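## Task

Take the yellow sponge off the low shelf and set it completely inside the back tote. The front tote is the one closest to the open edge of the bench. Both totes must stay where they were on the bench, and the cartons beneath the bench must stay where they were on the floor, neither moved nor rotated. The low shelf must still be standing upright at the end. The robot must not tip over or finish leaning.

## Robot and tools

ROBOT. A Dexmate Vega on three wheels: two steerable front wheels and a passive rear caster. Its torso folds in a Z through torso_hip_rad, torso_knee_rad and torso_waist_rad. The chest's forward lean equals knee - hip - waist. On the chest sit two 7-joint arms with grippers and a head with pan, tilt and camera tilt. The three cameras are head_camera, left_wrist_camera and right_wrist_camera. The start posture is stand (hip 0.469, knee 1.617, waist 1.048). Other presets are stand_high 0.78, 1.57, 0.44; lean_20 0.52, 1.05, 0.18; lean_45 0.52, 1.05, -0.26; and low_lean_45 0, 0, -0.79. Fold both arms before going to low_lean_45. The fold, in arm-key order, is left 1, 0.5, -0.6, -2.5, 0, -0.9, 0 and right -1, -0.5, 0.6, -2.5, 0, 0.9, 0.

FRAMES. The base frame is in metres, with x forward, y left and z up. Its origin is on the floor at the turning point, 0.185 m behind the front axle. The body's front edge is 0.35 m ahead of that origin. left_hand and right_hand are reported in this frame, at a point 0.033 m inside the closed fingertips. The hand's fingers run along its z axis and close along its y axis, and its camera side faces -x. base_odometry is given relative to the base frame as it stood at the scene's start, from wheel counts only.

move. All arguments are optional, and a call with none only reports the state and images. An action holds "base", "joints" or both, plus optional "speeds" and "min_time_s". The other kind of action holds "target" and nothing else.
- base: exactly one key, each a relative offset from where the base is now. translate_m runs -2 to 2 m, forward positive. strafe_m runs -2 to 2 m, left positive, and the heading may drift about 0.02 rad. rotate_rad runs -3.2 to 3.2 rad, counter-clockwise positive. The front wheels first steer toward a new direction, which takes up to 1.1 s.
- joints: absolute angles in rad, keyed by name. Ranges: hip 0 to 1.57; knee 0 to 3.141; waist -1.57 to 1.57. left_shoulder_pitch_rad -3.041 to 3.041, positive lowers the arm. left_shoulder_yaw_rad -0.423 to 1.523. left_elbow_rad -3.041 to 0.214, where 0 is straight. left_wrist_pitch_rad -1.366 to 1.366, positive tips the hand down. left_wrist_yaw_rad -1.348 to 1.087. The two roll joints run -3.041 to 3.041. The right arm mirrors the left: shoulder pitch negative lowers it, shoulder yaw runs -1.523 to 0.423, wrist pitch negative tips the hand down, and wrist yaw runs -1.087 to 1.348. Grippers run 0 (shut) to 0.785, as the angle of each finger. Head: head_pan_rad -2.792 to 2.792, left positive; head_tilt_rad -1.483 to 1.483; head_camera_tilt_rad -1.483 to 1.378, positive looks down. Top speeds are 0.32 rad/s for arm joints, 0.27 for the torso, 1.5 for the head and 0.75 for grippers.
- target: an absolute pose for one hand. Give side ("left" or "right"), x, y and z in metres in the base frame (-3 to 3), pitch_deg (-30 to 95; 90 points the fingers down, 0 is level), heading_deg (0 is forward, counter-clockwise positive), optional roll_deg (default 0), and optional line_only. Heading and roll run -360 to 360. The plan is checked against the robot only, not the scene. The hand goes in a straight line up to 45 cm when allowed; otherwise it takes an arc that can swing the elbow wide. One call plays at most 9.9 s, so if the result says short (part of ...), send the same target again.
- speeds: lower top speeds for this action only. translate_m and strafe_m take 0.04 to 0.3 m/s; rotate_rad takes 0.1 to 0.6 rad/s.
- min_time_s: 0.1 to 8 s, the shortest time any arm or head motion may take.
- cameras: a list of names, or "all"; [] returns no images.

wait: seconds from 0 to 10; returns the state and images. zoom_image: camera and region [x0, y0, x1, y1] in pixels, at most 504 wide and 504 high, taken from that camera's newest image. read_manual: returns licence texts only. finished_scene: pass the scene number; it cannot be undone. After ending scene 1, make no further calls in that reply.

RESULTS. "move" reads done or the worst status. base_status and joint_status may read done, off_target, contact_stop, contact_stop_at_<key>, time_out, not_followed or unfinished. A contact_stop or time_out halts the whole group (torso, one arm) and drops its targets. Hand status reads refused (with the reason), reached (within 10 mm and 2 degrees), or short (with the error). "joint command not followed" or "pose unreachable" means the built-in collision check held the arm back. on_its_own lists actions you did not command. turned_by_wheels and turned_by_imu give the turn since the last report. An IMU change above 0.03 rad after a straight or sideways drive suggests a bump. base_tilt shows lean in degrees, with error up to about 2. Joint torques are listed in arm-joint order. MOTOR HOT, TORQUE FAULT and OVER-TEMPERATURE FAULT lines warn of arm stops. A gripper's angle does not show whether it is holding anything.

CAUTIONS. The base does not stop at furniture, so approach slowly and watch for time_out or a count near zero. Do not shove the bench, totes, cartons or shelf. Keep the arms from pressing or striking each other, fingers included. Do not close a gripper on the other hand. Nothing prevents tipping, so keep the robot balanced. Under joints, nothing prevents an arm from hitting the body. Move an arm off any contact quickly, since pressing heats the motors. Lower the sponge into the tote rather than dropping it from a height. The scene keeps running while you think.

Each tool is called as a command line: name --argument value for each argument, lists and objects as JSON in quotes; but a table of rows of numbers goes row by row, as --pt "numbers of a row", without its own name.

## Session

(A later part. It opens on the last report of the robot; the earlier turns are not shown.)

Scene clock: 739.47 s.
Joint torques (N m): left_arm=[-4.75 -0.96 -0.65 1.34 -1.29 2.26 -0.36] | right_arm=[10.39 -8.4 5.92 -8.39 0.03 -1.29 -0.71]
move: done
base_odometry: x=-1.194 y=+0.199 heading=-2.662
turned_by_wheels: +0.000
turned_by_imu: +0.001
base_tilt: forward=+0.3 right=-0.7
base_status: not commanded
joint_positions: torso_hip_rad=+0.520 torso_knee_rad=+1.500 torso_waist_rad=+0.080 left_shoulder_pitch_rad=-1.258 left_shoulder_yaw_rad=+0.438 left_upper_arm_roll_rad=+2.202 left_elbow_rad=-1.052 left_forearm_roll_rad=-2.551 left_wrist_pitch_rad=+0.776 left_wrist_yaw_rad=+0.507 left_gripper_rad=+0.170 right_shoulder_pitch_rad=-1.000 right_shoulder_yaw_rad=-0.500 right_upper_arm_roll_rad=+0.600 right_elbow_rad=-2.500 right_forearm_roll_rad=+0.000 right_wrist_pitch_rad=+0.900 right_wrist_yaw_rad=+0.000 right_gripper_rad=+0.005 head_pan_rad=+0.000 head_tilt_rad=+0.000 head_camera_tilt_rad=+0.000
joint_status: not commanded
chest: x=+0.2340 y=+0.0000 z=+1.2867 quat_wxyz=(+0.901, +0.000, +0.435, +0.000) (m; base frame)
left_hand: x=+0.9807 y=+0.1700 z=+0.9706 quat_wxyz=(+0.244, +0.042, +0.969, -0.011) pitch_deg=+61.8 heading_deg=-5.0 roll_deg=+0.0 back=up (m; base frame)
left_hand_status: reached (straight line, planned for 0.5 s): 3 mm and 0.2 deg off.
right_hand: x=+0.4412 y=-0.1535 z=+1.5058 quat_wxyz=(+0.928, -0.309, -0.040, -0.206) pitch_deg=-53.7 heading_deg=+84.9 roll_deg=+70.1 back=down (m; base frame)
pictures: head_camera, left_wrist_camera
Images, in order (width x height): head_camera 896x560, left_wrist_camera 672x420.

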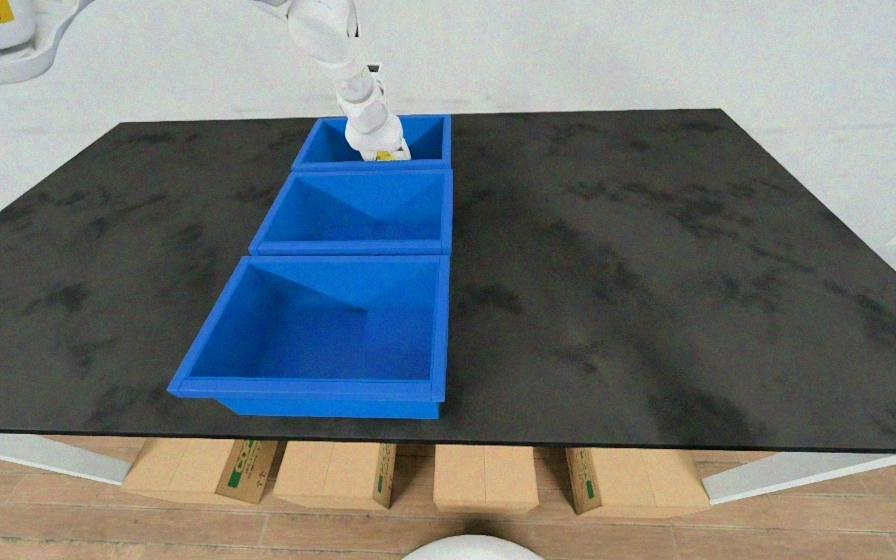

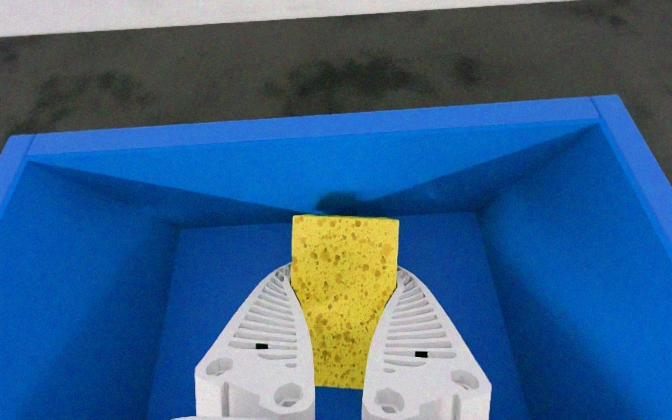

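move --joints '{"left_gripper_rad": 0.25}' --cameras '[]'

move --joints '{"left_gripper_rad": 0.45}' --cameras '["left_wrist_camera"]'

Scene clock: 745.40 s.
Joint torques (N m): left_arm=[-9.51 -0.02 -3.45 -0.11 -1.29 1.01 -0.45] | right_arm=[11.22 -9.2 4.35 -9.64 0.84 -0.83 -0.56]
move: done
base_odometry: x=-1.194 y=+0.199 heading=-2.662
turned_by_wheels: +0.000
turned_by_imu: +0.001
base_tilt: forward=+0.3 right=-0.8
base_status: not commanded
joint_positions: torso_hip_rad=+0.520 torso_knee_rad=+1.500 torso_waist_rad=+0.080 left_shoulder_pitch_rad=-1.255 left_shoulder_yaw_rad=+0.437 left_upper_arm_roll_rad=+2.203 left_elbow_rad=-1.049 left_forearm_roll_rad=-2.551 left_wrist_pitch_rad=+0.777 left_wrist_yaw_rad=+0.505 left_gripper_rad=+0.250 right_shoulder_pitch_rad=-1.000 right_shoulder_yaw_rad=-0.500 right_upper_arm_roll_rad=+0.600 right_elbow_rad=-2.500 right_forearm_roll_rad=+0.000 right_wrist_pitch_rad=+0.900 right_wrist_yaw_rad=+0.000 right_gripper_rad=+0.005 head_pan_rad=+0.000 head_tilt_rad=+0.000 head_camera_tilt_rad=+0.000
joint_status: all done
chest: x=+0.2340 y=+0.0000 z=+1.2867 quat_wxyz=(+0.901, +0.000, +0.435, +0.000) (m; base frame)
left_hand: x=+0.9805 y=+0.1701 z=+0.9693 quat_wxyz=(+0.243, +0.042, +0.969, -0.011) pitch_deg=+61.9 heading_deg=-5.0 roll_deg=+0.0 back=up (m; base frame)
right_hand: x=+0.4412 y=-0.1535 z=+1.5058 quat_wxyz=(+0.928, -0.309, -0.040, -0.206) pitch_deg=-53.7 heading_deg=+84.9 roll_deg=+70.1 back=down (m; base frame)
pictures: none
No camera images: "cameras" was empty.

Scene clock: 746.10 s.
Joint torques (N m): left_arm=[-17.77 -2.07 -5.95 4.5 0.32 -0.18 -0.21] | right_arm=[10.1 -11.12 6.41 -6.93 -0.05 -2.42 -0.61]
move: done
base_odometry: x=-1.194 y=+0.199 heading=-2.662
turned_by_wheels: +0.000
turned_by_imu: +0.000
base_tilt: forward=+0.3 right=-0.8
base_status: not commanded
joint_positions: torso_hip_rad=+0.520 torso_knee_rad=+1.500 torso_waist_rad=+0.080 left_shoulder_pitch_rad=-1.255 left_shoulder_yaw_rad=+0.436 left_upper_arm_roll_rad=+2.203 left_elbow_rad=-1.049 left_forearm_roll_rad=-2.551 left_wrist_pitch_rad=+0.778 left_wrist_yaw_rad=+0.505 left_gripper_rad=+0.450 right_shoulder_pitch_rad=-1.000 right_shoulder_yaw_rad=-0.500 right_upper_arm_roll_rad=+0.600 right_elbow_rad=-2.500 right_forearm_roll_rad=+0.000 right_wrist_pitch_rad=+0.900 right_wrist_yaw_rad=+0.000 right_gripper_rad=+0.005 head_pan_rad=+0.000 head_tilt_rad=+0.000 head_camera_tilt_rad=+0.000
joint_status: all done
chest: x=+0.2341 y=+0.0000 z=+1.2866 quat_wxyz=(+0.900, +0.000, +0.435, +0.000) (m; base frame)
left_hand: x=+0.9801 y=+0.1700 z=+0.9685 quat_wxyz=(+0.242, +0.042, +0.969, -0.011) pitch_deg=+62.0 heading_deg=-5.0 roll_deg=+0.0 back=up (m; base frame)
right_hand: x=+0.4414 y=-0.1535 z=+1.5057 quat_wxyz=(+0.928, -0.309, -0.040, -0.205) pitch_deg=-53.7 heading_deg=+84.9 roll_deg=+70.1 back=down (m; base frame)
pictures: left_wrist_camera
Images, in order (width x height): left_wrist_camera 672x420.

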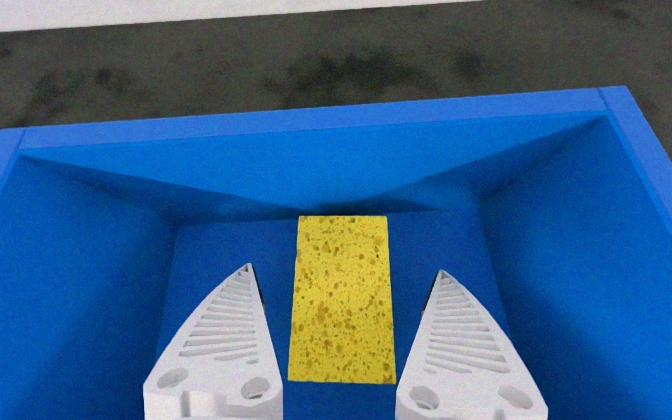

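move --target '{"side": "left", "x": 0.982, "y": 0.17, "z": 1.03, "pitch_deg": 62, "heading_deg": -5, "line_only": true}' --cameras '["left_wrist_camera"]'

move --target '{"side": "left", "x": 0.97, "y": 0.175, "z": 1.17, "pitch_deg": 60, "heading_deg": -5, "line_only": true}' --cameras '["head_camera", "left_wrist_camera"]'

Scene clock: 753.73 s.
Joint torques (N m): left_arm=[-31.49 -1.21 -7.73 7.1 -0.36 -0.59 0.4] | right_arm=[9.5 -7.89 5.49 -7.3 0.54 -1.35 -0.48]
move: done
base_odometry: x=-1.194 y=+0.199 heading=-2.662
turned_by_wheels: +0.000
turned_by_imu: +0.001
base_tilt: forward=+0.3 right=-0.8
base_status: not commanded
joint_positions: torso_hip_rad=+0.520 torso_knee_rad=+1.500 torso_waist_rad=+0.080 left_shoulder_pitch_rad=-1.326 left_shoulder_yaw_rad=+0.399 left_upper_arm_roll_rad=+2.183 left_elbow_rad=-0.945 left_forearm_roll_rad=-2.598 left_wrist_pitch_rad=+0.916 left_wrist_yaw_rad=+0.520 left_gripper_rad=+0.450 right_shoulder_pitch_rad=-1.000 right_shoulder_yaw_rad=-0.500 right_upper_arm_roll_rad=+0.600 right_elbow_rad=-2.500 right_forearm_roll_rad=+0.000 right_wrist_pitch_rad=+0.900 right_wrist_yaw_rad=+0.000 right_gripper_rad=+0.005 head_pan_rad=+0.000 head_tilt_rad=+0.000 head_camera_tilt_rad=+0.000
joint_status: not commanded
chest: x=+0.2342 y=+0.0000 z=+1.2866 quat_wxyz=(+0.900, +0.000, +0.435, +0.000) (m; base frame)
left_hand: x=+0.9819 y=+0.1701 z=+1.0282 quat_wxyz=(+0.242, +0.042, +0.969, -0.010) pitch_deg=+62.0 heading_deg=-5.0 roll_deg=+0.0 back=up (m; base frame)
left_hand_status: reached (straight line, planned for 0.8 s): 2 mm and 0.0 deg off.
right_hand: x=+0.4414 y=-0.1535 z=+1.5057 quat_wxyz=(+0.928, -0.309, -0.040, -0.205) pitch_deg=-53.7 heading_deg=+84.9 roll_deg=+70.1 back=down (m; base frame)
pictures: left_wrist_camera
Images, in order (width x height): left_wrist_camera 672x420.

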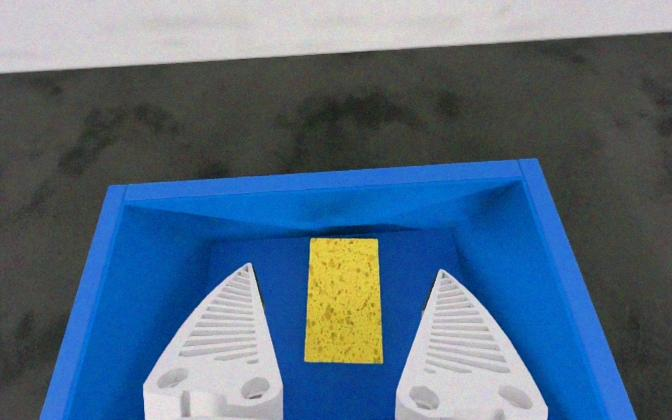

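Scene clock: 756.20 s.
Joint torques (N m): left_arm=[-30.98 -2.52 -10.53 9.05 -0.55 -0.6 0.57] | right_arm=[9.9 -6.52 6.86 -9.92 0.66 -1.28 -0.37]
move: done
base_odometry: x=-1.194 y=+0.199 heading=-2.662
turned_by_wheels: +0.000
turned_by_imu: +0.000
base_tilt: forward=+0.3 right=-0.8
base_status: not commanded
joint_positions: torso_hip_rad=+0.520 torso_knee_rad=+1.500 torso_waist_rad=+0.080 left_shoulder_pitch_rad=-1.491 left_shoulder_yaw_rad=+0.329 left_upper_arm_roll_rad=+2.147 left_elbow_rad=-0.722 left_forearm_roll_rad=-2.697 left_wrist_pitch_rad=+1.195 left_wrist_yaw_rad=+0.573 left_gripper_rad=+0.450 right_shoulder_pitch_rad=-1.000 right_shoulder_yaw_rad=-0.500 right_upper_arm_roll_rad=+0.600 right_elbow_rad=-2.500 right_forearm_roll_rad=+0.000 right_wrist_pitch_rad=+0.900 right_wrist_yaw_rad=+0.000 right_gripper_rad=+0.005 head_pan_rad=+0.000 head_tilt_rad=+0.000 head_camera_tilt_rad=+0.000
joint_status: not commanded
chest: x=+0.2342 y=+0.0000 z=+1.2866 quat_wxyz=(+0.900, +0.000, +0.435, +0.000) (m; base frame)
left_hand: x=+0.9702 y=+0.1751 z=+1.1682 quat_wxyz=(+0.258, +0.042, +0.965, -0.011) pitch_deg=+60.0 heading_deg=-5.0 roll_deg=+0.0 back=up (m; base frame)
left_hand_status: reached (straight line, planned for 1.3 s): 2 mm and 0.0 deg off.
right_hand: x=+0.4414 y=-0.1535 z=+1.5057 quat_wxyz=(+0.928, -0.309, -0.040, -0.205) pitch_deg=-53.7 heading_deg=+84.9 roll_deg=+70.1 back=down (m; base frame)
pictures: head_camera, left_wrist_camera
Images, in order (width x height): head_camera 896x560, left_wrist_camera 672x420.

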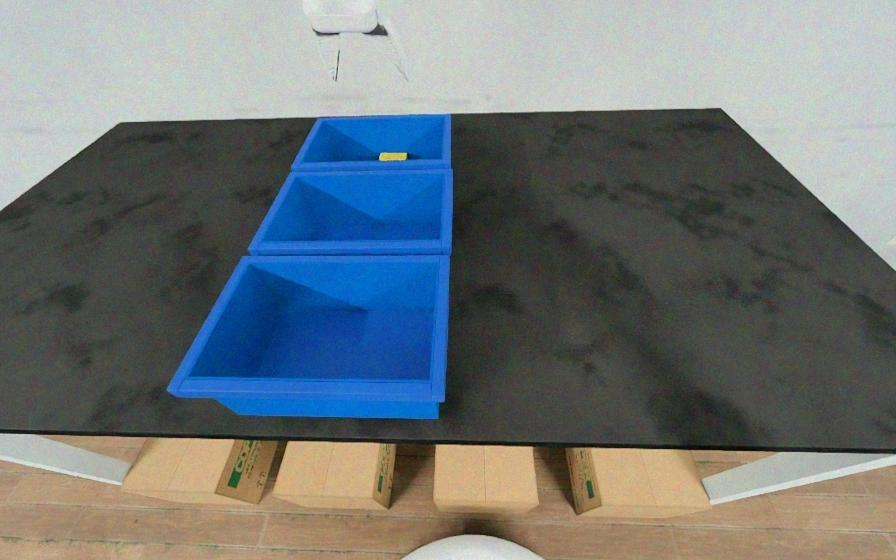

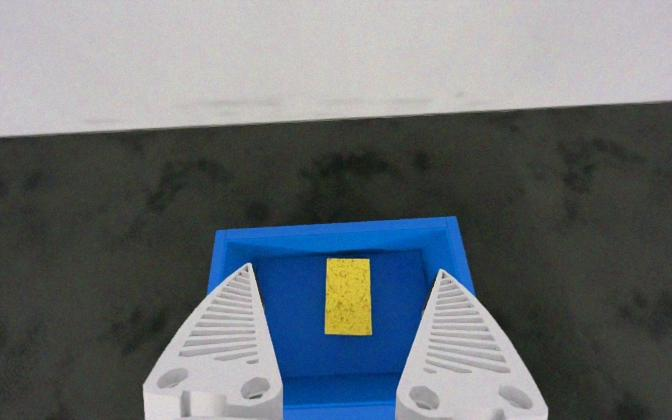

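Done well. Back away clear of the bench, then finish.

move --base '{"translate_m": -0.8}' --speeds '{"translate_m": 0.15}' --cameras '["head_camera"]'

finished_scene --scene 1

Scene clock: 766.47 s.
Joint torques (N m): left_arm=[-29.56 -0.42 -8.37 7.84 0.09 -0.37 0.23] | right_arm=[13.01 -9.23 5.17 -7.37 0.85 -0.7 -0.19]
move: done
base_odometry: x=-0.485 y=+0.569 heading=-2.660
turned_by_wheels: +0.001
turned_by_imu: -0.001
base_tilt: forward=+0.2 right=-0.7
base_status: done
joint_positions: torso_hip_rad=+0.520 torso_knee_rad=+1.500 torso_waist_rad=+0.080 left_shoulder_pitch_rad=-1.493 left_shoulder_yaw_rad=+0.327 left_upper_arm_roll_rad=+2.147 left_elbow_rad=-0.718 left_forearm_roll_rad=-2.698 left_wrist_pitch_rad=+1.198 left_wrist_yaw_rad=+0.574 left_gripper_rad=+0.450 right_shoulder_pitch_rad=-1.000 right_shoulder_yaw_rad=-0.500 right_upper_arm_roll_rad=+0.600 right_elbow_rad=-2.500 right_forearm_roll_rad=+0.000 right_wrist_pitch_rad=+0.900 right_wrist_yaw_rad=+0.000 right_gripper_rad=+0.005 head_pan_rad=+0.000 head_tilt_rad=+0.000 head_camera_tilt_rad=+0.000
joint_status: not commanded
chest: x=+0.2342 y=+0.0000 z=+1.2866 quat_wxyz=(+0.900, +0.000, +0.435, +0.000) (m; base frame)
left_hand: x=+0.9700 y=+0.1751 z=+1.1697 quat_wxyz=(+0.258, +0.042, +0.965, -0.011) pitch_deg=+60.0 heading_deg=-5.0 roll_deg=+0.0 back=up (m; base frame)
right_hand: x=+0.4415 y=-0.1535 z=+1.5057 quat_wxyz=(+0.928, -0.309, -0.040, -0.205) pitch_deg=-53.7 heading_deg=+84.9 roll_deg=+70.1 back=down (m; base frame)
pictures: head_camera
Images, in order (width x height): head_camera 896x560.

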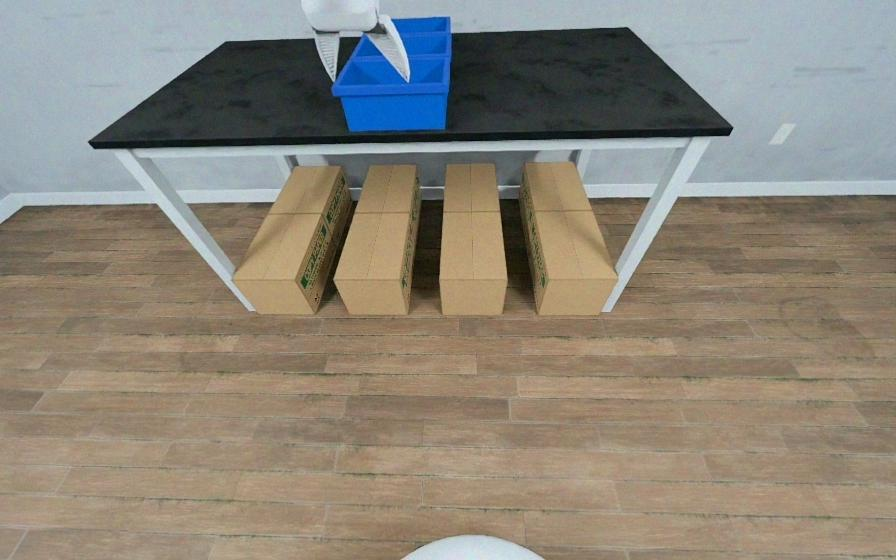

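The scene is finished: the task was done.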